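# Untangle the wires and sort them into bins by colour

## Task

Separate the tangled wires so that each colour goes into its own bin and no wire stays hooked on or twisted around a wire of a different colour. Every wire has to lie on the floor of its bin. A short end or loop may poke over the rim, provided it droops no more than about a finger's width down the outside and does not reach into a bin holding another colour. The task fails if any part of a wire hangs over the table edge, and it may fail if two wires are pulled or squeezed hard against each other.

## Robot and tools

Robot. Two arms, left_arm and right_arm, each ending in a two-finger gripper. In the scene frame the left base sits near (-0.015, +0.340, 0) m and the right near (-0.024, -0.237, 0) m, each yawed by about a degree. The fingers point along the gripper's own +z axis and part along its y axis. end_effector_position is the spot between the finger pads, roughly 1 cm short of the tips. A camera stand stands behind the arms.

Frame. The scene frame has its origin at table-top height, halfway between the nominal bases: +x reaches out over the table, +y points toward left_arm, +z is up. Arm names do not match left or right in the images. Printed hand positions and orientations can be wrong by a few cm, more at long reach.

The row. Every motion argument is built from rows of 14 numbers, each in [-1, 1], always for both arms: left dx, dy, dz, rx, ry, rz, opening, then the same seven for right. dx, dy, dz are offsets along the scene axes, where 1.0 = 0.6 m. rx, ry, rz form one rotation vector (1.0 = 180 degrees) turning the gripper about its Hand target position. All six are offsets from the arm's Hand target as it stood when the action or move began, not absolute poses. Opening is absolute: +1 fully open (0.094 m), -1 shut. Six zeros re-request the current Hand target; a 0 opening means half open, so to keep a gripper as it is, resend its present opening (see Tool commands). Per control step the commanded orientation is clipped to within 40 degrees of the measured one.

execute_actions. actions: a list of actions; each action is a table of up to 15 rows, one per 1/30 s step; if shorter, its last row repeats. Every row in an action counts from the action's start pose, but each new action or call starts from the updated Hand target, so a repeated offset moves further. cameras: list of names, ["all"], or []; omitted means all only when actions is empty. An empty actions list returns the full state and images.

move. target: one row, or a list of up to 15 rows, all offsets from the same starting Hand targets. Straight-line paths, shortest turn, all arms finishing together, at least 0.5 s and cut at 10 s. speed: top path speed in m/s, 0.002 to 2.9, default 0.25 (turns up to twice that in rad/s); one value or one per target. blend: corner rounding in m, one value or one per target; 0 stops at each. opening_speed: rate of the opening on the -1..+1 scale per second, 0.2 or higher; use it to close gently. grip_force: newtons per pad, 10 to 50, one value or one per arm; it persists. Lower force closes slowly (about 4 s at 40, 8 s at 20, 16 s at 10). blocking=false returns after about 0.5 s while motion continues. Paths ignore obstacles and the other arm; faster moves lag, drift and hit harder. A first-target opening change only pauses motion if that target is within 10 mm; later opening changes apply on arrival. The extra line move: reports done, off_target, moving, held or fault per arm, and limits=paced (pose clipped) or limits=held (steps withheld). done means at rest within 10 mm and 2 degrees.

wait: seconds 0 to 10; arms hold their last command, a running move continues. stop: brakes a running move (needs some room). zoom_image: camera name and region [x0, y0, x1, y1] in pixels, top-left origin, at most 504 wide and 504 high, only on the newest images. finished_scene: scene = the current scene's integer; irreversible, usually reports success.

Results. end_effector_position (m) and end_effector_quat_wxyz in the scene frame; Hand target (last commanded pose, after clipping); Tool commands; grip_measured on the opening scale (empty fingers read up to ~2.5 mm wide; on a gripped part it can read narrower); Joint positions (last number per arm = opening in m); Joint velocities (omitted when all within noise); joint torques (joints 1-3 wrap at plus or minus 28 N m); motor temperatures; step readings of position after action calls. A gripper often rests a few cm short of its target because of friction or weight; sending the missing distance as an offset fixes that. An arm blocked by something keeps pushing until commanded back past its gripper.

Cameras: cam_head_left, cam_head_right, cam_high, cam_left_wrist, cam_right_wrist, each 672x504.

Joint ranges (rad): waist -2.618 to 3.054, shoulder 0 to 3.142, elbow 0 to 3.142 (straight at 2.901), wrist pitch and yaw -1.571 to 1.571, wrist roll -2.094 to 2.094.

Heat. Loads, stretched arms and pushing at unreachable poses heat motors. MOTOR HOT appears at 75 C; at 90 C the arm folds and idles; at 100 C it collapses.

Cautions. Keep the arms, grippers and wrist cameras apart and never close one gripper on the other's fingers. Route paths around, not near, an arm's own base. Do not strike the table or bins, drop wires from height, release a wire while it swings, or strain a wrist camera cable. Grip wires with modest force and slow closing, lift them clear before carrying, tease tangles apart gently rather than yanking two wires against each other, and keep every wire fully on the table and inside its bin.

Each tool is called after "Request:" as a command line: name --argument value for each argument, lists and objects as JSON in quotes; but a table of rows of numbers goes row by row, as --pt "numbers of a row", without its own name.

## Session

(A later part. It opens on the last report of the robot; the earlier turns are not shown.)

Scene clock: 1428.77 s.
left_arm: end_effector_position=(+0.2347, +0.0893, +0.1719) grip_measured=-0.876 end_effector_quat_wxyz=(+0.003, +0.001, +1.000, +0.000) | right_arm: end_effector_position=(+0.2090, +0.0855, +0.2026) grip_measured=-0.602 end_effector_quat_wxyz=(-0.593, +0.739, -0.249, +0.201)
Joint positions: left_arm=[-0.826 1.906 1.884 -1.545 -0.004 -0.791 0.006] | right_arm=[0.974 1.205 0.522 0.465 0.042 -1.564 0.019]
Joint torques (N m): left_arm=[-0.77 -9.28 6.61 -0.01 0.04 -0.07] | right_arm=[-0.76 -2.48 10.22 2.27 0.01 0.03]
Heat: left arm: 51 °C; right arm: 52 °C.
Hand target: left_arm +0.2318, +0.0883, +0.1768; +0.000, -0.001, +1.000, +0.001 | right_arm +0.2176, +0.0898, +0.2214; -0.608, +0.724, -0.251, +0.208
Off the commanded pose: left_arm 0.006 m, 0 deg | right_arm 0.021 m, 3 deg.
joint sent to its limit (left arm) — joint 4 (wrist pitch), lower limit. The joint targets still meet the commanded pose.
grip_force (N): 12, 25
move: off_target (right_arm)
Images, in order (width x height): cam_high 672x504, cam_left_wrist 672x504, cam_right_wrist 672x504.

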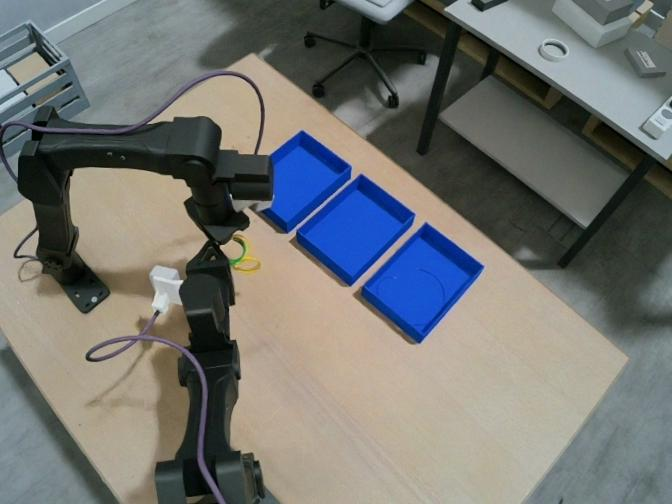

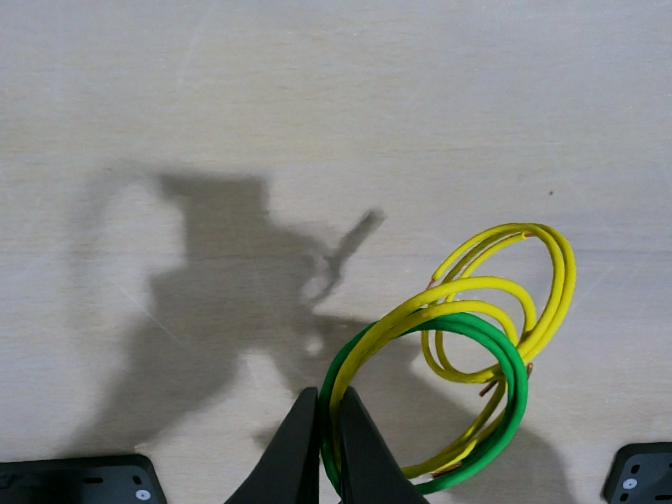

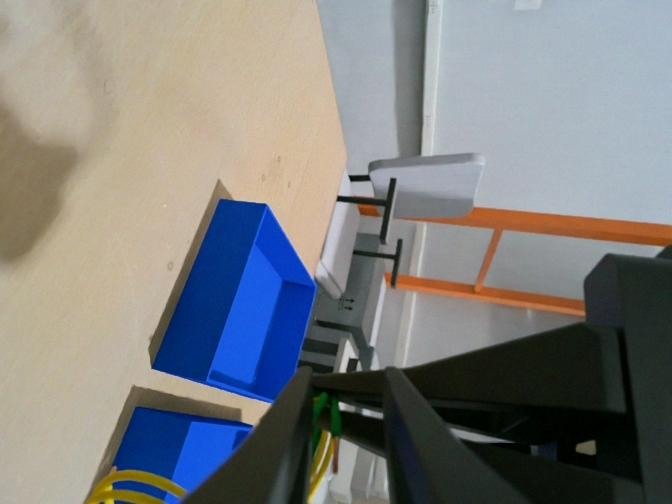

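Request:
move --pt "0 0 0 0 0 0 -1 -0.031 -0.03 0.003 0 0 0 -0.65" --pt "0 0 0 0 0 0 -1 -0.002 -0.0163 0.005 0 0 0 -0.65" --cameras '["cam_right_wrist","cam_high"]' --speed 0.05

Request:
zoom_image --camera "cam_high" --region '[190, 220, 270, 300]'

Request:
zoom_image --camera "cam_right_wrist" --region '[260, 320, 420, 500]'

Scene clock: 1461.23 s.
left_arm: end_effector_position=(+0.2353, +0.0899, +0.1719) grip_measured=-0.876 end_effector_quat_wxyz=(+0.005, +0.001, +1.000, +0.002) | right_arm: end_effector_position=(+0.2070, +0.0793, +0.2099) grip_measured=-0.649 end_effector_quat_wxyz=(-0.596, +0.738, -0.246, +0.198)
Joint positions: left_arm=[-0.826 1.906 1.884 -1.545 -0.009 -0.791 0.006] | right_arm=[0.958 1.159 0.522 0.424 0.018 -1.566 0.017]
Joint torques (N m): left_arm=[-0.57 -9.33 6.68 0 0.11 -0.11] | right_arm=[-1.21 -2.18 9.1 2.38 0.05 0.02]
Heat: left arm: 51 °C; right arm: 53 °C.
Hand target: left_arm +0.2318, +0.0883, +0.1768; +0.000, -0.001, +1.000, +0.001 | right_arm +0.2165, +0.0800, +0.2243; -0.608, +0.724, -0.251, +0.208
Off the commanded pose: left_arm 0.006 m, 1 deg | right_arm 0.017 m, 2 deg.
joint sent to its limit (left arm) — joint 4 (wrist pitch), lower limit. The joint targets still meet the commanded pose.
grip_force (N): 12, 25
move: off_target (right_arm)
Images, in order (width x height): cam_high 672x504, cam_right_wrist 672x504.

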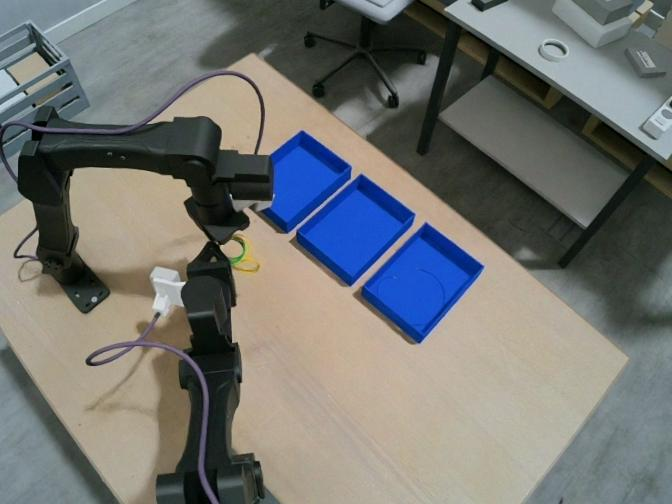

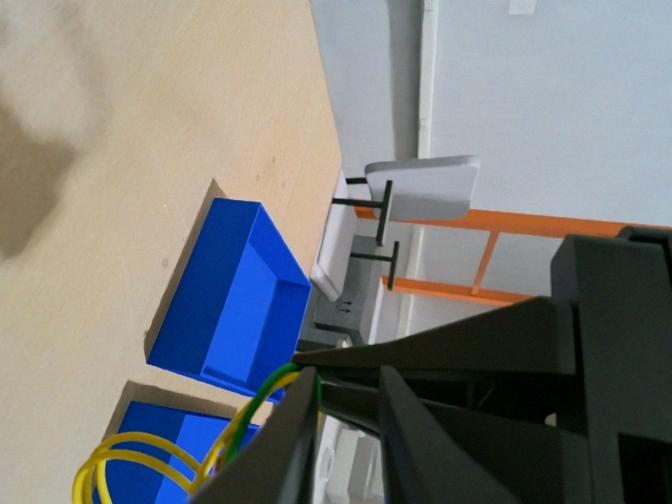

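Scaled by 6.300 from the camera's 672x504 image, which has a finer 960x720 frame.

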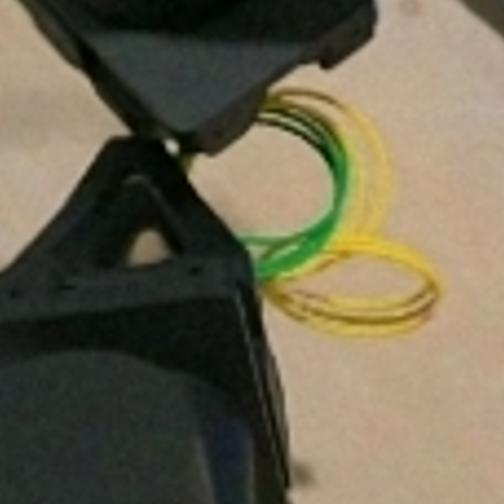

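Scaled by 2.800 from the camera's 672x504 image, which has a finer 960x720 frame.

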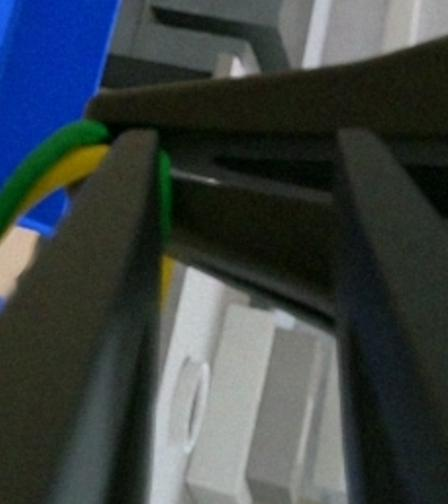

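Request:
move --pt "0 0 0 0 0 0 -1 -0.05 -0.065 -0.01 0 0 0 -0.65" --pt "0 0 0 0 0 0 -1 -0.09 -0.045 -0.04 0 0 -0.15 -0.65" --cameras '["cam_right_wrist","cam_high"]' --speed 0.08

Request:
zoom_image --camera "cam_right_wrist" --region '[260, 220, 460, 420]'

Scene clock: 1496.97 s.
left_arm: end_effector_position=(+0.2343, +0.0889, +0.1719) grip_measured=-0.876 end_effector_quat_wxyz=(+0.002, +0.001, +1.000, -0.001) | right_arm: end_effector_position=(+0.1623, +0.0480, +0.1896) grip_measured=-0.649 end_effector_quat_wxyz=(-0.534, +0.656, -0.405, +0.347)
Joint positions: left_arm=[-0.826 1.906 1.884 -1.545 -0.001 -0.791 0.006] | right_arm=[1.454 1.187 0.467 0.379 0.974 -1.309 0.017]
Joint torques (N m): left_arm=[-0.54 -9.29 6.53 -0.03 0.07 -0.08] | right_arm=[0.57 -1.96 9.37 1.7 0.32 0.14]
Heat: left arm: 52 °C; right arm: 52 °C.
Hand target: left_arm +0.2319, +0.0884, +0.1768; +0.000, -0.001, +1.000, +0.001 | right_arm +0.1624, +0.0531, +0.2004; -0.542, +0.646, -0.413, +0.344
Off the commanded pose: left_arm 0.005 m, 0 deg | right_arm 0.012 m, 2 deg.
joint sent to its limit (left arm) — joint 4 (wrist pitch), lower limit. The joint targets still meet the commanded pose.
grip_force (N): 12, 25
move: off_target (right_arm)
Images, in order (width x height): cam_high 672x504, cam_right_wrist 672x504.

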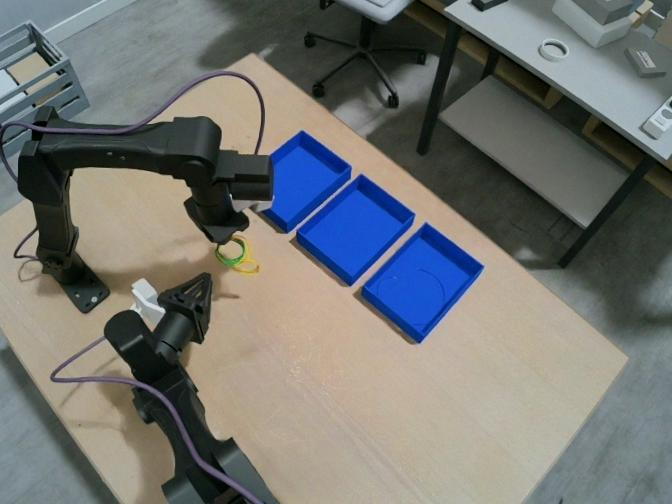

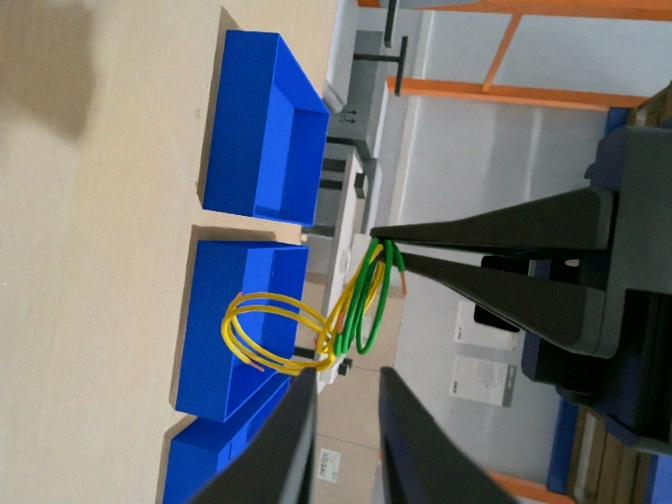

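Scaled by 2.520 from the camera's 672x504 image, which has a finer 960x720 frame.

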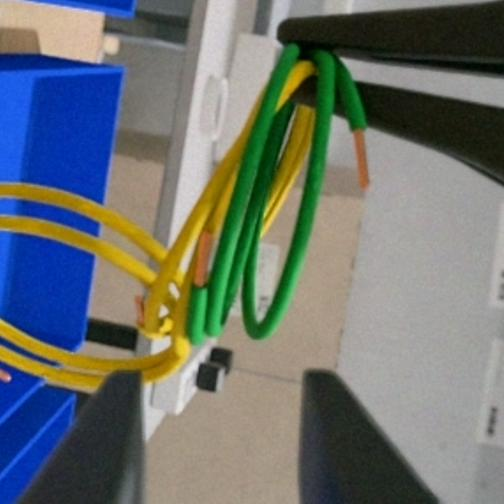

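Request:
move --pt "0 0 0 0 0 0 -1 0.046 0.0235 0.025 0 0 0 -0.72" --cameras '["cam_right_wrist","cam_high"]' --speed 0.06

Request:
zoom_image --camera "cam_right_wrist" --region '[260, 240, 460, 440]'

Request:
zoom_image --camera "cam_high" --region '[180, 220, 260, 300]'

Scene clock: 1522.97 s.
left_arm: end_effector_position=(+0.2343, +0.0889, +0.1719) grip_measured=-0.876 end_effector_quat_wxyz=(+0.002, +0.001, +1.000, -0.001) | right_arm: end_effector_position=(+0.1872, +0.0600, +0.2042) grip_measured=-0.719 end_effector_quat_wxyz=(-0.531, +0.653, -0.410, +0.351)
Joint positions: left_arm=[-0.826 1.906 1.884 -1.545 -0.001 -0.791 0.006] | right_arm=[1.359 1.243 0.556 0.378 0.897 -1.35 0.013]
Joint torques (N m): left_arm=[-0.51 -9.33 6.65 0 0.02 -0.08] | right_arm=[-0.49 -2.48 9.44 1.9 0.03 0.01]
Motor temperatures (°C): left_arm=[33 47 52 32 31 33 35] | right_arm=[31 33 56 48 34 32 34]
Heat: left arm: 52 °C; right arm: 56 °C.
Hand target: left_arm +0.2319, +0.0884, +0.1768; +0.000, -0.001, +1.000, +0.001 | right_arm +0.1900, +0.0671, +0.2154; -0.542, +0.646, -0.413, +0.345
Off the commanded pose: left_arm 0.005 m, 0 deg | right_arm 0.014 m, 2 deg.
joint sent to its limit (left arm) — joint 4 (wrist pitch), lower limit. The joint targets still meet the commanded pose.
grip_force (N): 12, 25
move: off_target (right_arm)
Images, in order (width x height): cam_high 672x504, cam_right_wrist 672x504.

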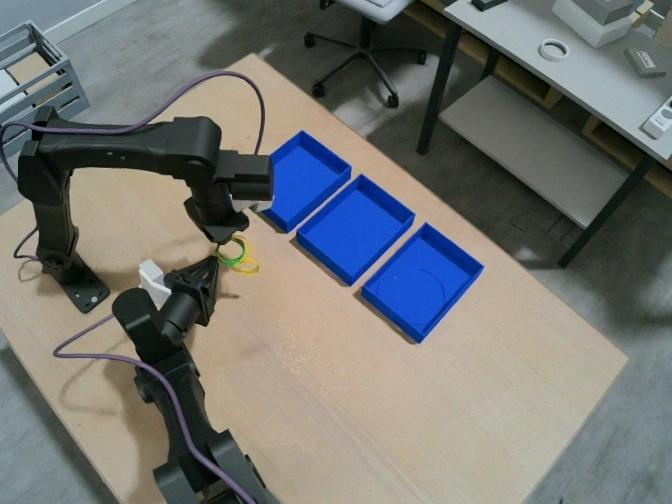

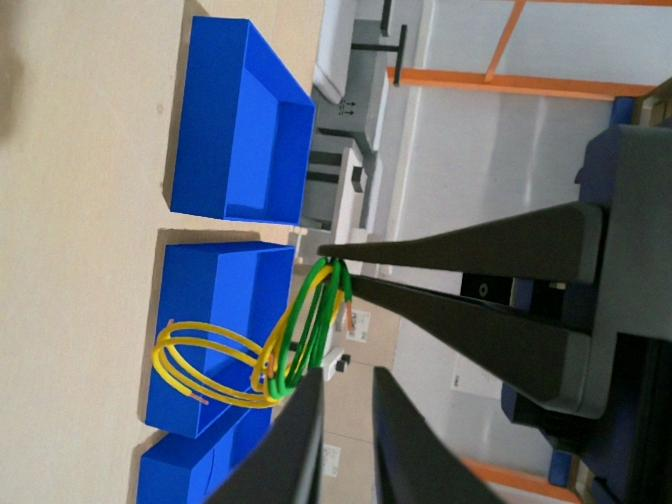

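Scaled by 2.520 from the camera's 672x504 image, which has a finer 960x720 frame.

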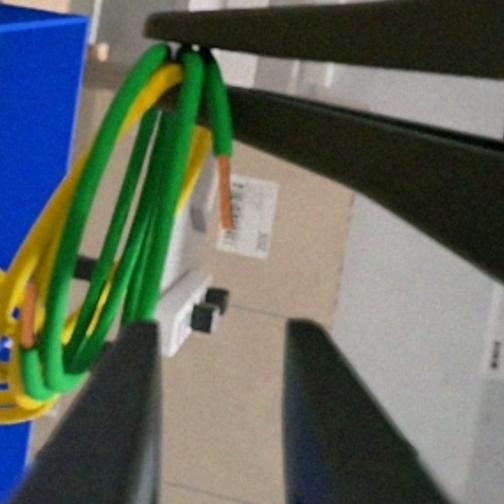

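Scaled by 6.300 from the camera's 672x504 image, which has a finer 960x720 frame.

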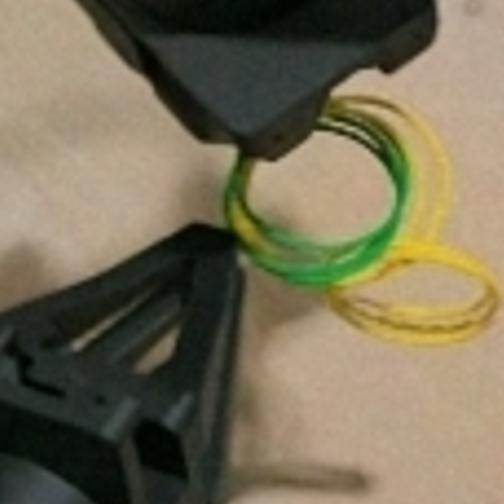

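Request:
move --pt "0 0 0 0 0 0 -1 0.0375 0.025 -0.006 0 0 0 -0.76" --cameras '["cam_right_wrist","cam_high"]' --speed 0.06

Request:
zoom_image --camera "cam_right_wrist" --region '[260, 280, 460, 480]'

Request:
zoom_image --camera "cam_high" --region '[180, 220, 260, 300]'

Scene clock: 1541.27 s.
left_arm: end_effector_position=(+0.2343, +0.0889, +0.1719) grip_measured=-0.877 end_effector_quat_wxyz=(+0.002, +0.001, +1.000, -0.001) | right_arm: end_effector_position=(+0.2087, +0.0737, +0.1988) grip_measured=-0.759 end_effector_quat_wxyz=(-0.527, +0.656, -0.410, +0.351)
Joint positions: left_arm=[-0.826 1.906 1.884 -1.545 -0.001 -0.791 0.006] | right_arm=[1.287 1.341 0.602 0.443 0.828 -1.379 0.011]
Joint torques (N m): left_arm=[-0.75 -9.25 6.61 -0.01 0.02 -0.08] | right_arm=[-0.53 -3.11 9.44 2.06 0 0]
Motor temperatures (°C): left_arm=[33 47 52 32 31 33 35] | right_arm=[31 33 56 48 34 32 34]
Heat: left arm: 52 °C; right arm: 56 °C.
Hand target: left_arm +0.2319, +0.0884, +0.1768; +0.000, -0.001, +1.000, +0.001 | right_arm +0.2126, +0.0820, +0.2117; -0.542, +0.646, -0.413, +0.345
Off the commanded pose: left_arm 0.005 m, 0 deg | right_arm 0.016 m, 2 deg.
joint sent to its limit (left arm) — joint 4 (wrist pitch), lower limit. The joint targets still meet the commanded pose.
grip_force (N): 12, 25
move: off_target (right_arm)
Images, in order (width x height): cam_high 672x504, cam_right_wrist 672x504.

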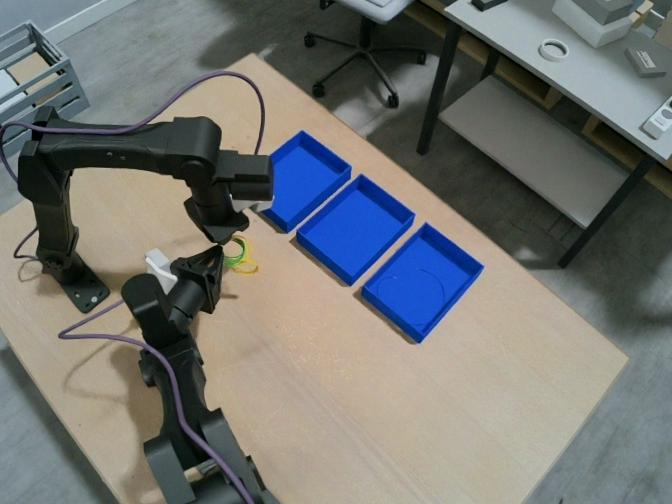

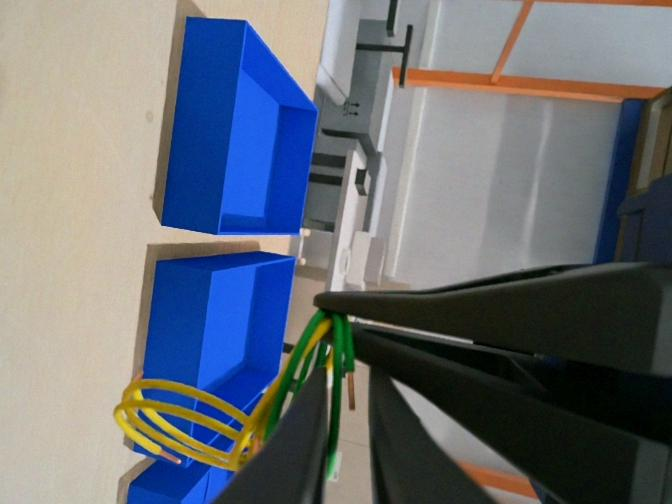

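Scaled by 2.520 from the camera's 672x504 image, which has a finer 960x720 frame.

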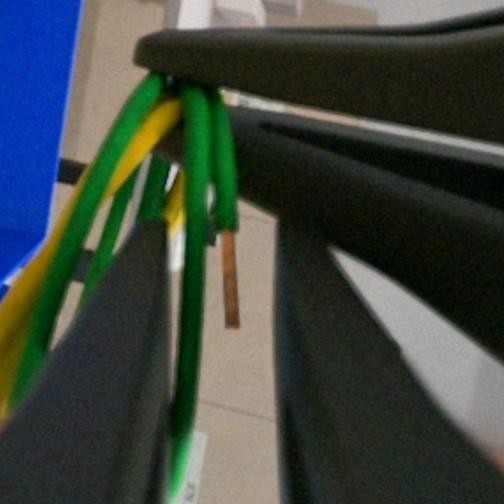

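Scaled by 6.300 from the camera's 672x504 image, which has a finer 960x720 frame.

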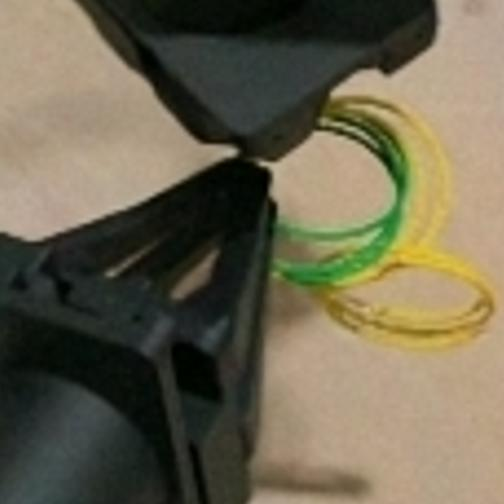

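Request:
move --pt "0 0 0 0 0 0 -1 -0.0837 -0.048 -0.0195 0 0 0 -0.76" --pt "0 0 0 0 0 0 -1 -0.0377 -0.0248 0.012 0 0 0 -0.76" --pt "0 0 0 0 0 0 -1 0.001 0.001 0.0068 0 0 0 -0.76" --cameras '["cam_right_wrist"]' --speed 0.06

Request:
zoom_image --camera "cam_right_wrist" --region '[260, 280, 460, 480]'

Scene clock: 1562.80 s.
left_arm: end_effector_position=(+0.2342, +0.0890, +0.1719) grip_measured=-0.877 end_effector_quat_wxyz=(+0.002, +0.001, +1.000, -0.001) | right_arm: end_effector_position=(+0.2094, +0.0738, +0.2027) grip_measured=-0.759 end_effector_quat_wxyz=(-0.526, +0.656, -0.410, +0.353)
Joint positions: left_arm=[-0.826 1.906 1.884 -1.545 -0.001 -0.791 0.006] | right_arm=[1.285 1.335 0.616 0.421 0.83 -1.379 0.011]
Joint torques (N m): left_arm=[-0.5 -9.16 6.63 -0.04 0.03 -0.11] | right_arm=[-0.53 -3.1 9.47 2.1 -0.04 0]
Motor temperatures (°C): left_arm=[33 47 52 32 31 33 35] | right_arm=[31 33 56 49 34 32 34]
Heat: left arm: 52 °C; right arm: 56 °C.
Hand target: left_arm +0.2319, +0.0884, +0.1768; +0.000, -0.001, +1.000, +0.001 | right_arm +0.2132, +0.0827, +0.2160; -0.542, +0.646, -0.413, +0.345
Off the commanded pose: left_arm 0.005 m, 0 deg | right_arm 0.016 m, 2 deg.
joint sent to its limit (left arm) — joint 4 (wrist pitch), lower limit. The joint targets still meet the commanded pose.
grip_force (N): 12, 25
move: off_target (right_arm)
Images, in order (width x height): cam_right_wrist 672x504.

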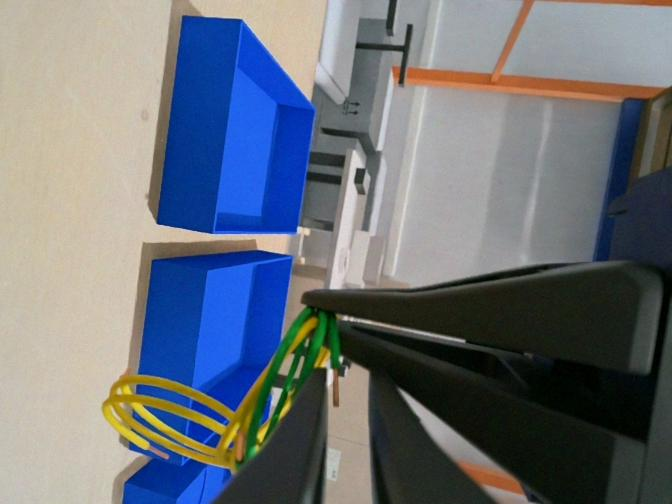

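Scaled by 2.520 from the camera's 672x504 image, which has a finer 960x720 frame.

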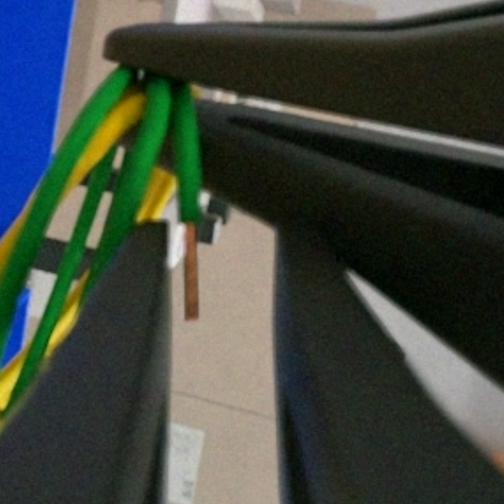

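Request:
move --pt "0 0 0 0 0 0 -1 0.007 0.004 -0.001 0 0 0 -0.76" --pt "0 0 0 0 0 0 -1 0.007 0.004 -0.001 0 0 0 -1" --cameras '["cam_right_wrist"]' --speed 0.04

Request:
zoom_image --camera "cam_right_wrist" --region '[260, 280, 460, 480]'

Scene clock: 1577.07 s.
left_arm: end_effector_position=(+0.2348, +0.0898, +0.1719) grip_measured=-0.877 end_effector_quat_wxyz=(+0.003, +0.001, +1.000, +0.001) | right_arm: end_effector_position=(+0.2125, +0.0770, +0.2014) grip_measured=-0.947 end_effector_quat_wxyz=(-0.527, +0.658, -0.408, +0.350)
Joint positions: left_arm=[-0.826 1.906 1.884 -1.546 -0.006 -0.791 0.006] | right_arm=[1.274 1.351 0.623 0.432 0.812 -1.385 0.002]
Joint torques (N m): left_arm=[-0.62 -9.28 6.57 0.05 0.04 -0.11] | right_arm=[-0.64 -3.11 9.62 2.11 0.01 0.01]
Heat: left arm: 52 °C; right arm: 54 °C.
Hand target: left_arm +0.2319, +0.0883, +0.1768; +0.000, -0.001, +1.000, +0.001 | right_arm +0.2174, +0.0851, +0.2152; -0.542, +0.646, -0.413, +0.345
Off the commanded pose: left_arm 0.006 m, 0 deg | right_arm 0.017 m, 2 deg.
joint sent to its limit (left arm) — joint 4 (wrist pitch), lower limit. The joint targets still meet the commanded pose.
grip_force (N): 12, 25
move: off_target (right_arm); target 2's new opening was sent with right_arm's hand 0.018 m and 3 deg from that target
Images, in order (width x height): cam_right_wrist 672x504.

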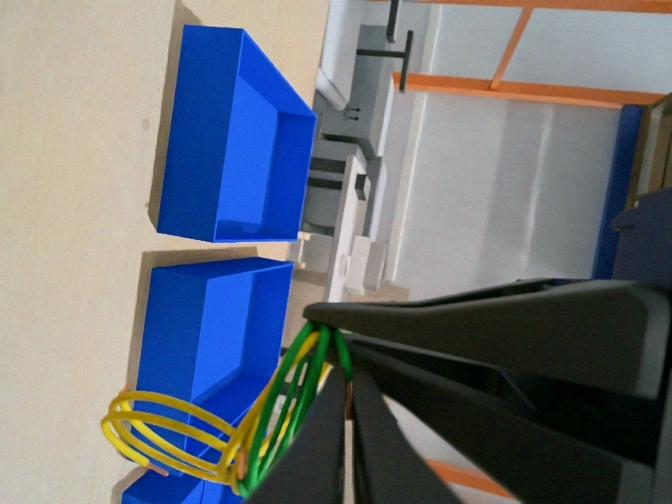

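Scaled by 2.520 from the camera's 672x504 image, which has a finer 960x720 frame.

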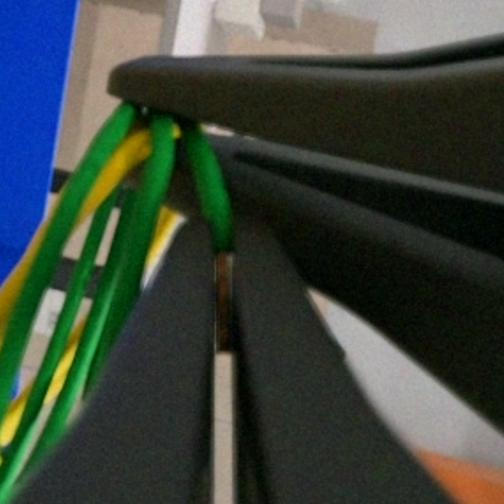

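Request:
move --target '[0,0,0,0,0,0,-0.4,0,0,0,0,0,0,-1]' --cameras '["cam_right_wrist","cam_left_wrist"]' --opening_speed 0.3 --grip_force '[12,40]'

Request:
zoom_image --camera "cam_right_wrist" --region '[160, 280, 460, 504]'

Scene clock: 1597.17 s.
left_arm: end_effector_position=(+0.2369, +0.0932, +0.1720) grip_measured=-0.403 end_effector_quat_wxyz=(+0.010, +0.001, +1.000, +0.010) | right_arm: end_effector_position=(+0.2124, +0.0767, +0.2007) grip_measured=-0.965 end_effector_quat_wxyz=(-0.525, +0.660, -0.408, +0.350)
Joint positions: left_arm=[-0.826 1.906 1.884 -1.55 -0.028 -0.791 0.028] | right_arm=[1.274 1.351 0.623 0.428 0.812 -1.385 0.002]
Joint torques (N m): left_arm=[-0.57 -9.42 6.64 0.03 0.23 -0.11] | right_arm=[-0.65 -3.15 9.61 2.16 0.01 0.01]
Motor temperatures (°C): left_arm=[33 47 52 32 31 33 35] | right_arm=[31 33 55 49 34 32 34]
Heat: left arm: 52 °C; right arm: 55 °C.
Hand target: left_arm +0.2319, +0.0883, +0.1768; +0.000, -0.001, +1.000, +0.001 | right_arm +0.2174, +0.0851, +0.2152; -0.542, +0.646, -0.413, +0.345
Off the commanded pose: left_arm 0.008 m, 2 deg | right_arm 0.018 m, 3 deg.
joint sent to its limit (left arm) — joint 4 (wrist pitch), lower limit. The joint targets still meet the commanded pose.
grip_force (N): 12, 40
move: off_target (right_arm)
Images, in order (width x height): cam_left_wrist 672x504, cam_right_wrist 672x504.

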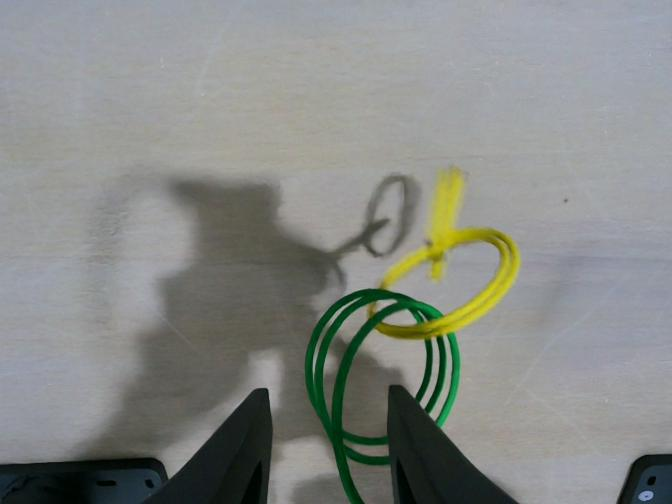

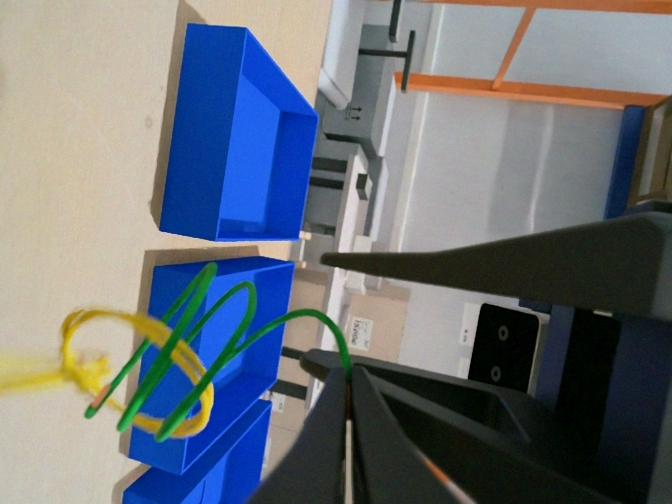

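Scaled by 1.680 from the camera's 672x504 image, which has a finer 960x720 frame.

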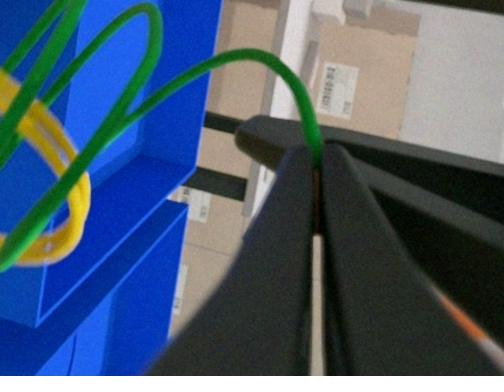

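Request:
move --pt "0.0 0.01 0.06 0 0 0 -0.4 0 0 0 0 0 0 -1" --pt "0.08 0.04 0.11 0 0 0 -0.4 0 0 0.0 0 0 0 -1" --pt "0.08 0.04 0.11 0 0 0 -0.4 0 0 -0.14 0 0 0 -1" --cameras '["cam_right_wrist","cam_left_wrist","cam_head_left"]' --speed '[0.06,0.1,0.08]'

Request:
zoom_image --camera "cam_left_wrist" --region '[200, 200, 500, 450]'

Scene clock: 1613.07 s.
left_arm: end_effector_position=(+0.2785, +0.1114, +0.2426) grip_measured=-0.403 end_effector_quat_wxyz=(+0.093, -0.005, +0.993, -0.076) | right_arm: end_effector_position=(+0.2158, +0.0884, +0.1385) grip_measured=-0.965 end_effector_quat_wxyz=(-0.547, +0.642, -0.412, +0.344)
Joint positions: left_arm=[-0.697 1.826 2.045 -1.55 0.004 -0.672 0.028] | right_arm=[1.274 1.633 0.497 0.894 0.81 -1.385 0.002]
Joint torques (N m): left_arm=[0.18 -7.38 6.52 0.5 0 0.09] | right_arm=[-0.69 -4.19 3.81 2.11 0.01 0.02]
Motor temperatures (°C): left_arm=[33 48 53 32 32 33 35] | right_arm=[31 33 55 49 34 32 34]
Heat: left arm: 53 °C; right arm: 55 °C.
Hand target: left_arm +0.2799, +0.1124, +0.2428; +0.000, -0.001, +1.000, +0.001 | right_arm +0.2174, +0.0850, +0.1312; -0.542, +0.646, -0.413, +0.345
Off the commanded pose: left_arm 0.002 m, 14 deg | right_arm 0.008 m, 1 deg.
joint sent to its limit (left arm) — joint 4 (wrist pitch), lower limit. The joint targets are off in orientation, not in position.
grip_force (N): 12, 40
move: off_target (left_arm)
Images, in order (width x height): cam_head_left 672x504, cam_left_wrist 672x504, cam_right_wrist 672x504.

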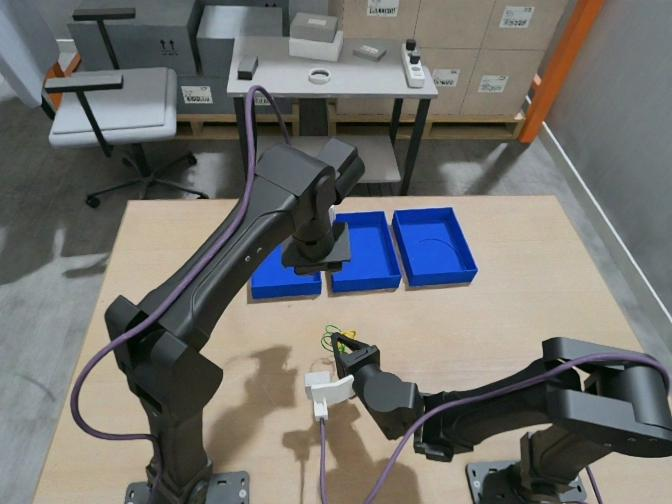

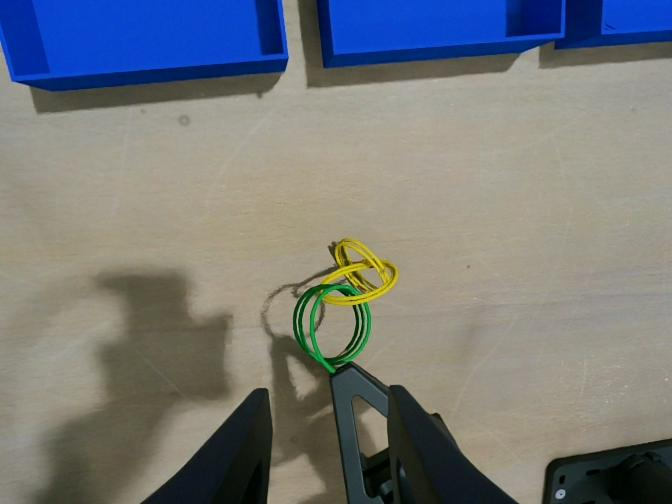

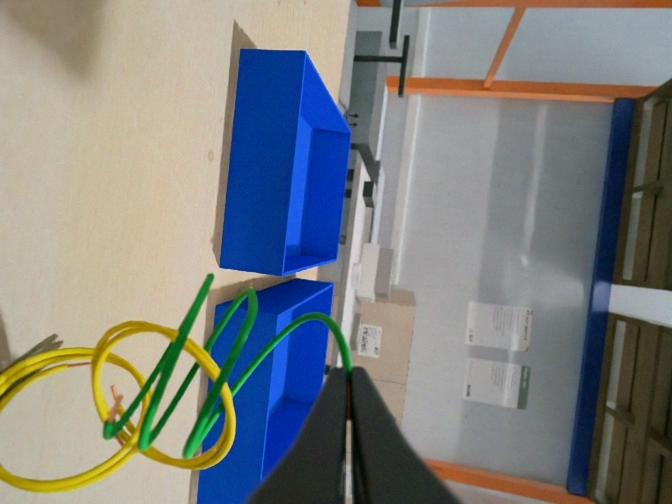

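Scaled by 1.680 from the camera's 672x504 image, which has a finer 960x720 frame.

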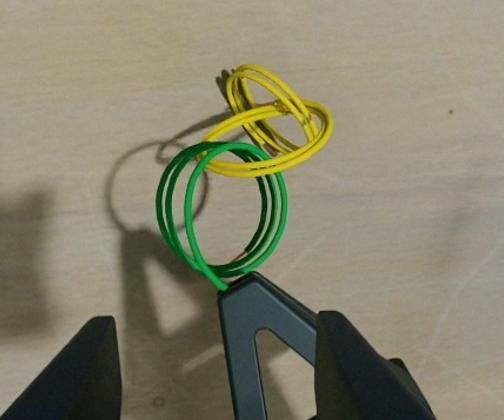

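Request:
move --pt "0.0 0.0 0 0 0 0 -0.4 -0.07 0 -0.08 0 0 0 -1" --cameras '["cam_right_wrist","cam_left_wrist","cam_head_left"]' --speed 0.06

Request:
zoom_image --camera "cam_left_wrist" --region '[200, 200, 500, 450]'

Request:
zoom_image --camera "cam_head_left" --region '[300, 310, 400, 410]'

Scene clock: 1623.87 s.
left_arm: end_effector_position=(+0.2785, +0.1114, +0.2426) grip_measured=-0.403 end_effector_quat_wxyz=(+0.093, -0.005, +0.993, -0.076) | right_arm: end_effector_position=(+0.1767, +0.0892, +0.0888) grip_measured=-0.965 end_effector_quat_wxyz=(-0.545, +0.647, -0.409, +0.343)
Joint positions: left_arm=[-0.697 1.826 2.045 -1.55 0.004 -0.672 0.028] | right_arm=[1.419 1.837 0.419 1.123 0.942 -1.328 0.002]
Joint torques (N m): left_arm=[0.34 -7.53 6.57 0.47 0.03 0.07] | right_arm=[0.46 -4.42 2.48 2.03 0.29 0.15]
Heat: left arm: 54 °C; right arm: 52 °C.
Hand target: left_arm +0.2799, +0.1124, +0.2428; +0.000, -0.001, +1.000, +0.001 | right_arm +0.1754, +0.0850, +0.0833; -0.542, +0.646, -0.413, +0.345
Off the commanded pose: left_arm 0.002 m, 14 deg | right_arm 0.007 m, 1 deg.
joint sent to its limit (left arm) — joint 4 (wrist pitch), lower limit. The joint targets are off in orientation, not in position.
grip_force (N): 12, 40
move: off_target (left_arm)
Images, in order (width x height): cam_head_left 672x504, cam_left_wrist 672x504, cam_right_wrist 672x504.

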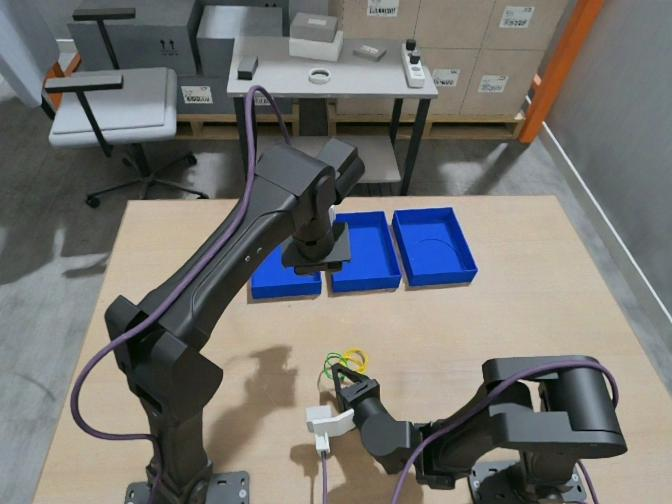

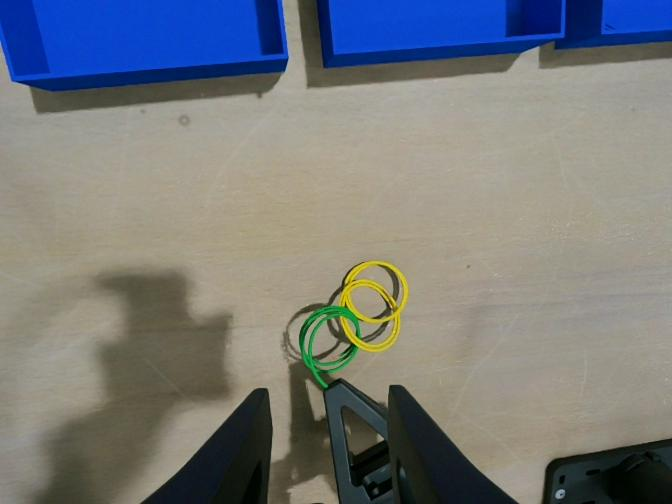

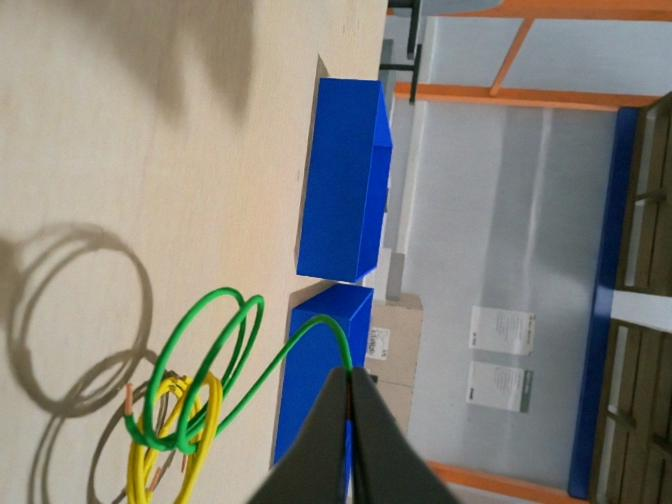

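Scaled by 1.680 from the camera's 672x504 image, which has a finer 960x720 frame.

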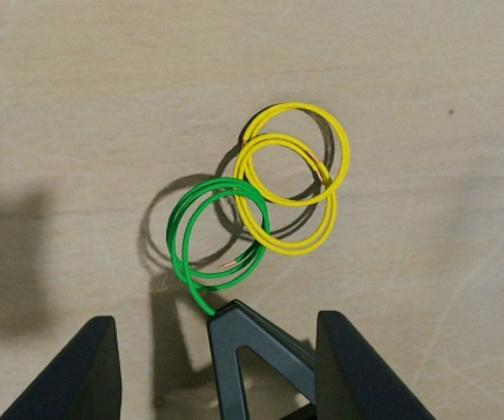

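Scaled by 5.040 from the camera's 672x504 image, which has a finer 960x720 frame.

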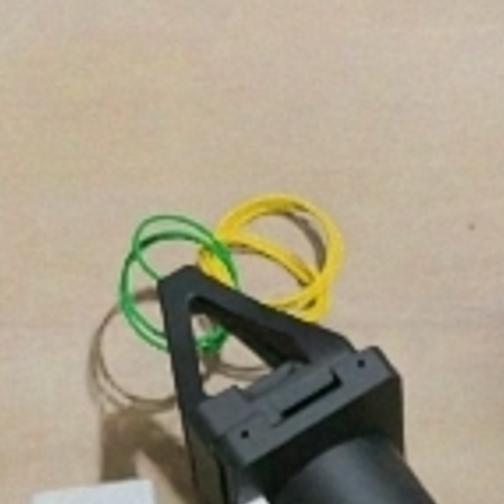

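Request:
move --pt "0.0 -0.16 -0.1 0 0 0 -0.5 0 0 0 0 0 0 -1" --pt "-0.09 -0.16 -0.31 0 0 0 -0.5 0 0 0 0 0 0 -1" --cameras '["cam_left_wrist","cam_head_left"]' --speed 0.12 --blend '[0.03,0]'

Request:
zoom_image --camera "cam_left_wrist" --region '[200, 200, 500, 450]'

Scene clock: 1661.77 s.
left_arm: end_effector_position=(+0.2252, +0.0189, +0.0498) grip_measured=-0.497 end_effector_quat_wxyz=(-0.012, +0.003, +1.000, +0.012) | right_arm: end_effector_position=(+0.1767, +0.0892, +0.0889) grip_measured=-0.965 end_effector_quat_wxyz=(-0.545, +0.647, -0.409, +0.343)
Joint positions: left_arm=[-0.963 2.134 1.728 -1.198 0.004 -0.923 0.024] | right_arm=[1.419 1.837 0.419 1.124 0.942 -1.328 0.002]
Joint torques (N m): left_arm=[-0.46 -13.75 4.59 0.33 0.01 -0.15] | right_arm=[0.46 -4.41 2.47 2.02 0.29 0.15]
Motor temperatures (°C): left_arm=[33 50 55 32 31 33 35] | right_arm=[31 34 48 48 34 32 35]
Heat: left arm: 55 °C; right arm: 48 °C.
Hand target: left_arm +0.2258, +0.0163, +0.0568; +0.000, +0.000, +1.000, +0.001 | right_arm +0.1754, +0.0850, +0.0832; -0.542, +0.646, -0.413, +0.345
Off the commanded pose: left_arm 0.007 m, 2 deg | right_arm 0.007 m, 1 deg.
grip_force (N): 12, 40
move: done
Images, in order (width x height): cam_head_left 672x504, cam_left_wrist 672x504.

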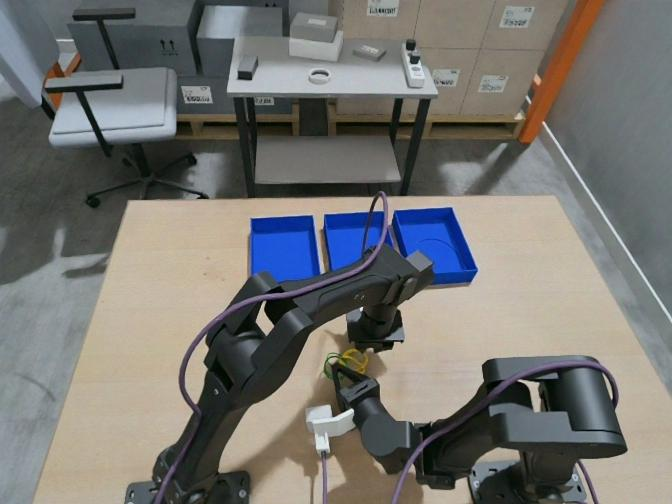

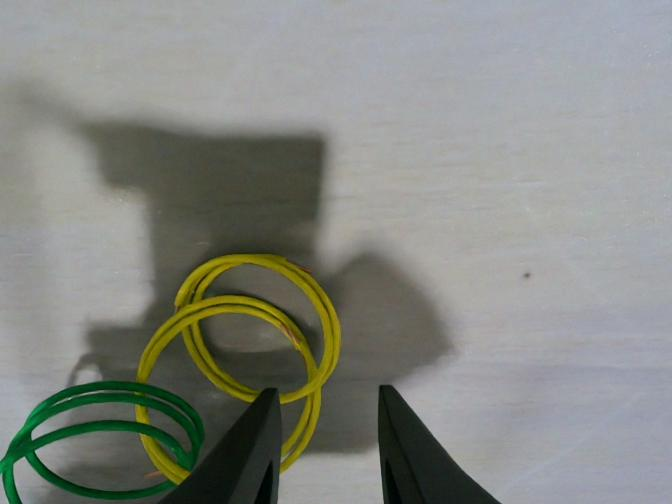

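Scaled by 1.680 from the camera's 672x504 image, which has a finer 960x720 frame.

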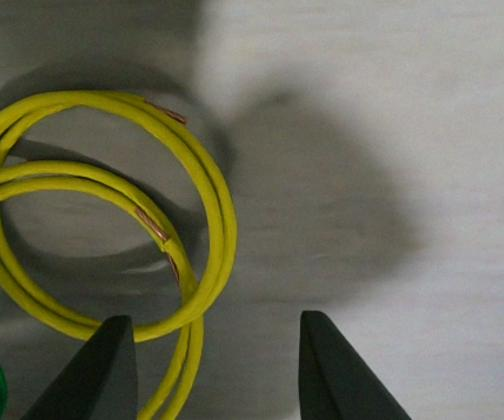

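Request:
move --pt "0.012 0.006 -0.05 0 0 0 -0.66 0 0 0 0 0 0 -1" --cameras '["cam_left_wrist"]' --speed 0.08

Request:
zoom_image --camera "cam_left_wrist" --region '[150, 220, 450, 470]'

Scene clock: 1674.30 s.
left_arm: end_effector_position=(+0.2302, +0.0181, +0.0311) grip_measured=-0.657 end_effector_quat_wxyz=(-0.002, -0.002, +1.000, +0.000) | right_arm: end_effector_position=(+0.1767, +0.0892, +0.0889) grip_measured=-0.965 end_effector_quat_wxyz=(-0.545, +0.647, -0.409, +0.343)
Joint positions: left_arm=[-0.955 2.133 1.652 -1.092 0.004 -0.923 0.016] | right_arm=[1.419 1.837 0.419 1.124 0.942 -1.328 0.002]
Joint torques (N m): left_arm=[0.7 -11.08 4.59 0.36 -0.02 0.08] | right_arm=[0.47 -4.41 2.47 2.02 0.29 0.14]
Motor temperatures (°C): left_arm=[33 56 52 32 31 33 35] | right_arm=[31 34 47 48 34 32 35]
Heat: left arm: 56 °C; right arm: 48 °C.
Hand target: left_arm +0.2330, +0.0198, +0.0269; +0.000, -0.001, +1.000, +0.000 | right_arm +0.1754, +0.0850, +0.0832; -0.542, +0.646, -0.413, +0.345
Off the commanded pose: left_arm 0.005 m, 0 deg | right_arm 0.007 m, 1 deg.
grip_force (N): 12, 40
move: done
Images, in order (width x height): cam_left_wrist 672x504.

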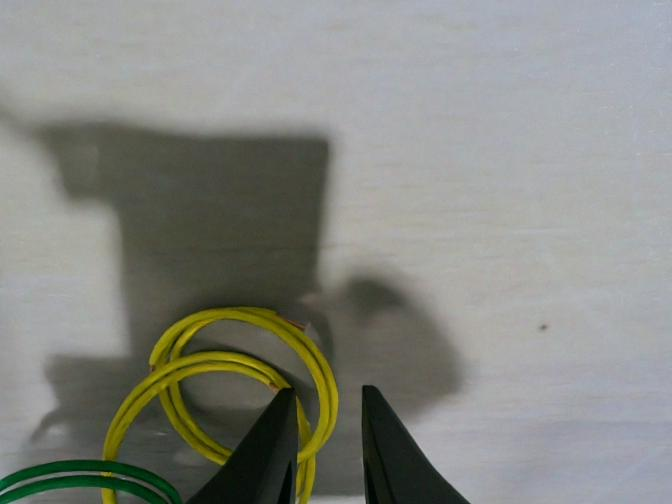

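Scaled by 1.680 from the camera's 672x504 image, which has a finer 960x720 frame.

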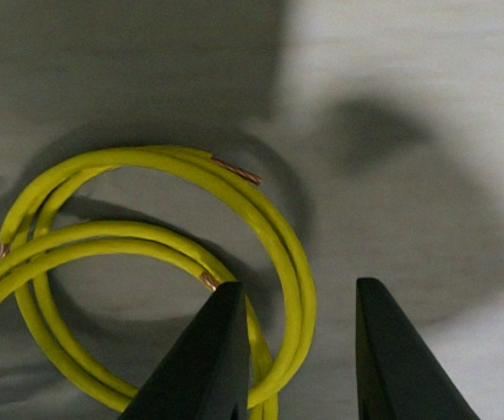

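Request:
move --pt "0.003 0.0 -0.051 0 0 0 -0.66 0 0 0 0 0 0 -1" --pt "0.003 0.0 -0.051 0 0 0 -1 0 0 0 0 0 0 -1" --cameras '["cam_left_wrist"]' --speed 0.05 --grip_force '[20,40]'

Request:
zoom_image --camera "cam_left_wrist" --region '[100, 254, 450, 504]'

Scene clock: 1685.70 s.
left_arm: end_effector_position=(+0.2319, +0.0171, +0.0069) grip_measured=-0.933 end_effector_quat_wxyz=(+0.001, -0.001, +1.000, -0.005) | right_arm: end_effector_position=(+0.1767, +0.0891, +0.0889) grip_measured=-0.965 end_effector_quat_wxyz=(-0.545, +0.647, -0.409, +0.343)
Joint positions: left_arm=[-0.953 2.156 1.588 -0.994 0.004 -0.92 0.003] | right_arm=[1.419 1.837 0.419 1.124 0.942 -1.328 0.002]
Joint torques (N m): left_arm=[0.87 -9.76 4.74 0.43 -0.04 0.09] | right_arm=[0.46 -4.4 2.47 2.02 0.3 0.15]
Motor temperatures (°C): left_arm=[33 57 52 32 31 33 35] | right_arm=[31 34 47 48 34 32 35]
Heat: left arm: 57 °C; right arm: 48 °C.
Hand target: left_arm +0.2348, +0.0199, -0.0038; +0.000, -0.001, +1.000, +0.001 | right_arm +0.1754, +0.0850, +0.0832; -0.542, +0.646, -0.413, +0.345
Off the commanded pose: left_arm 0.011 m, 1 deg | right_arm 0.007 m, 1 deg.
grip_force (N): 20, 40
move: off_target (left_arm); target 2's new opening was sent with left_arm's hand 0.011 m and 0 deg from that target
Images, in order (width x height): cam_left_wrist 672x504.

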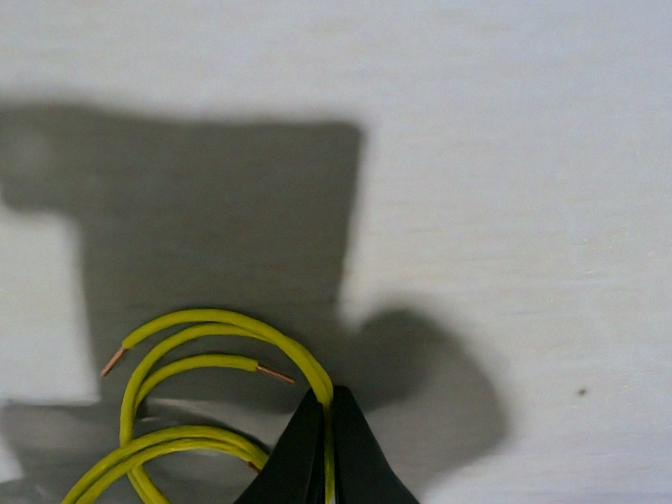

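Scaled by 1.440 from the camera's 672x504 image, which has a finer 960x720 frame.

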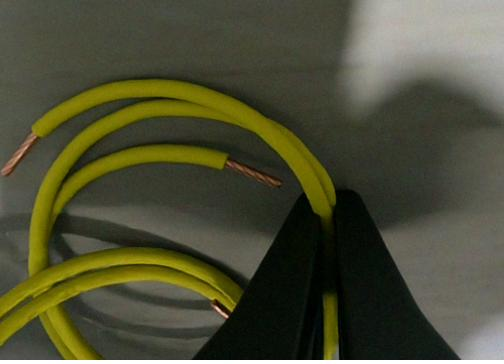

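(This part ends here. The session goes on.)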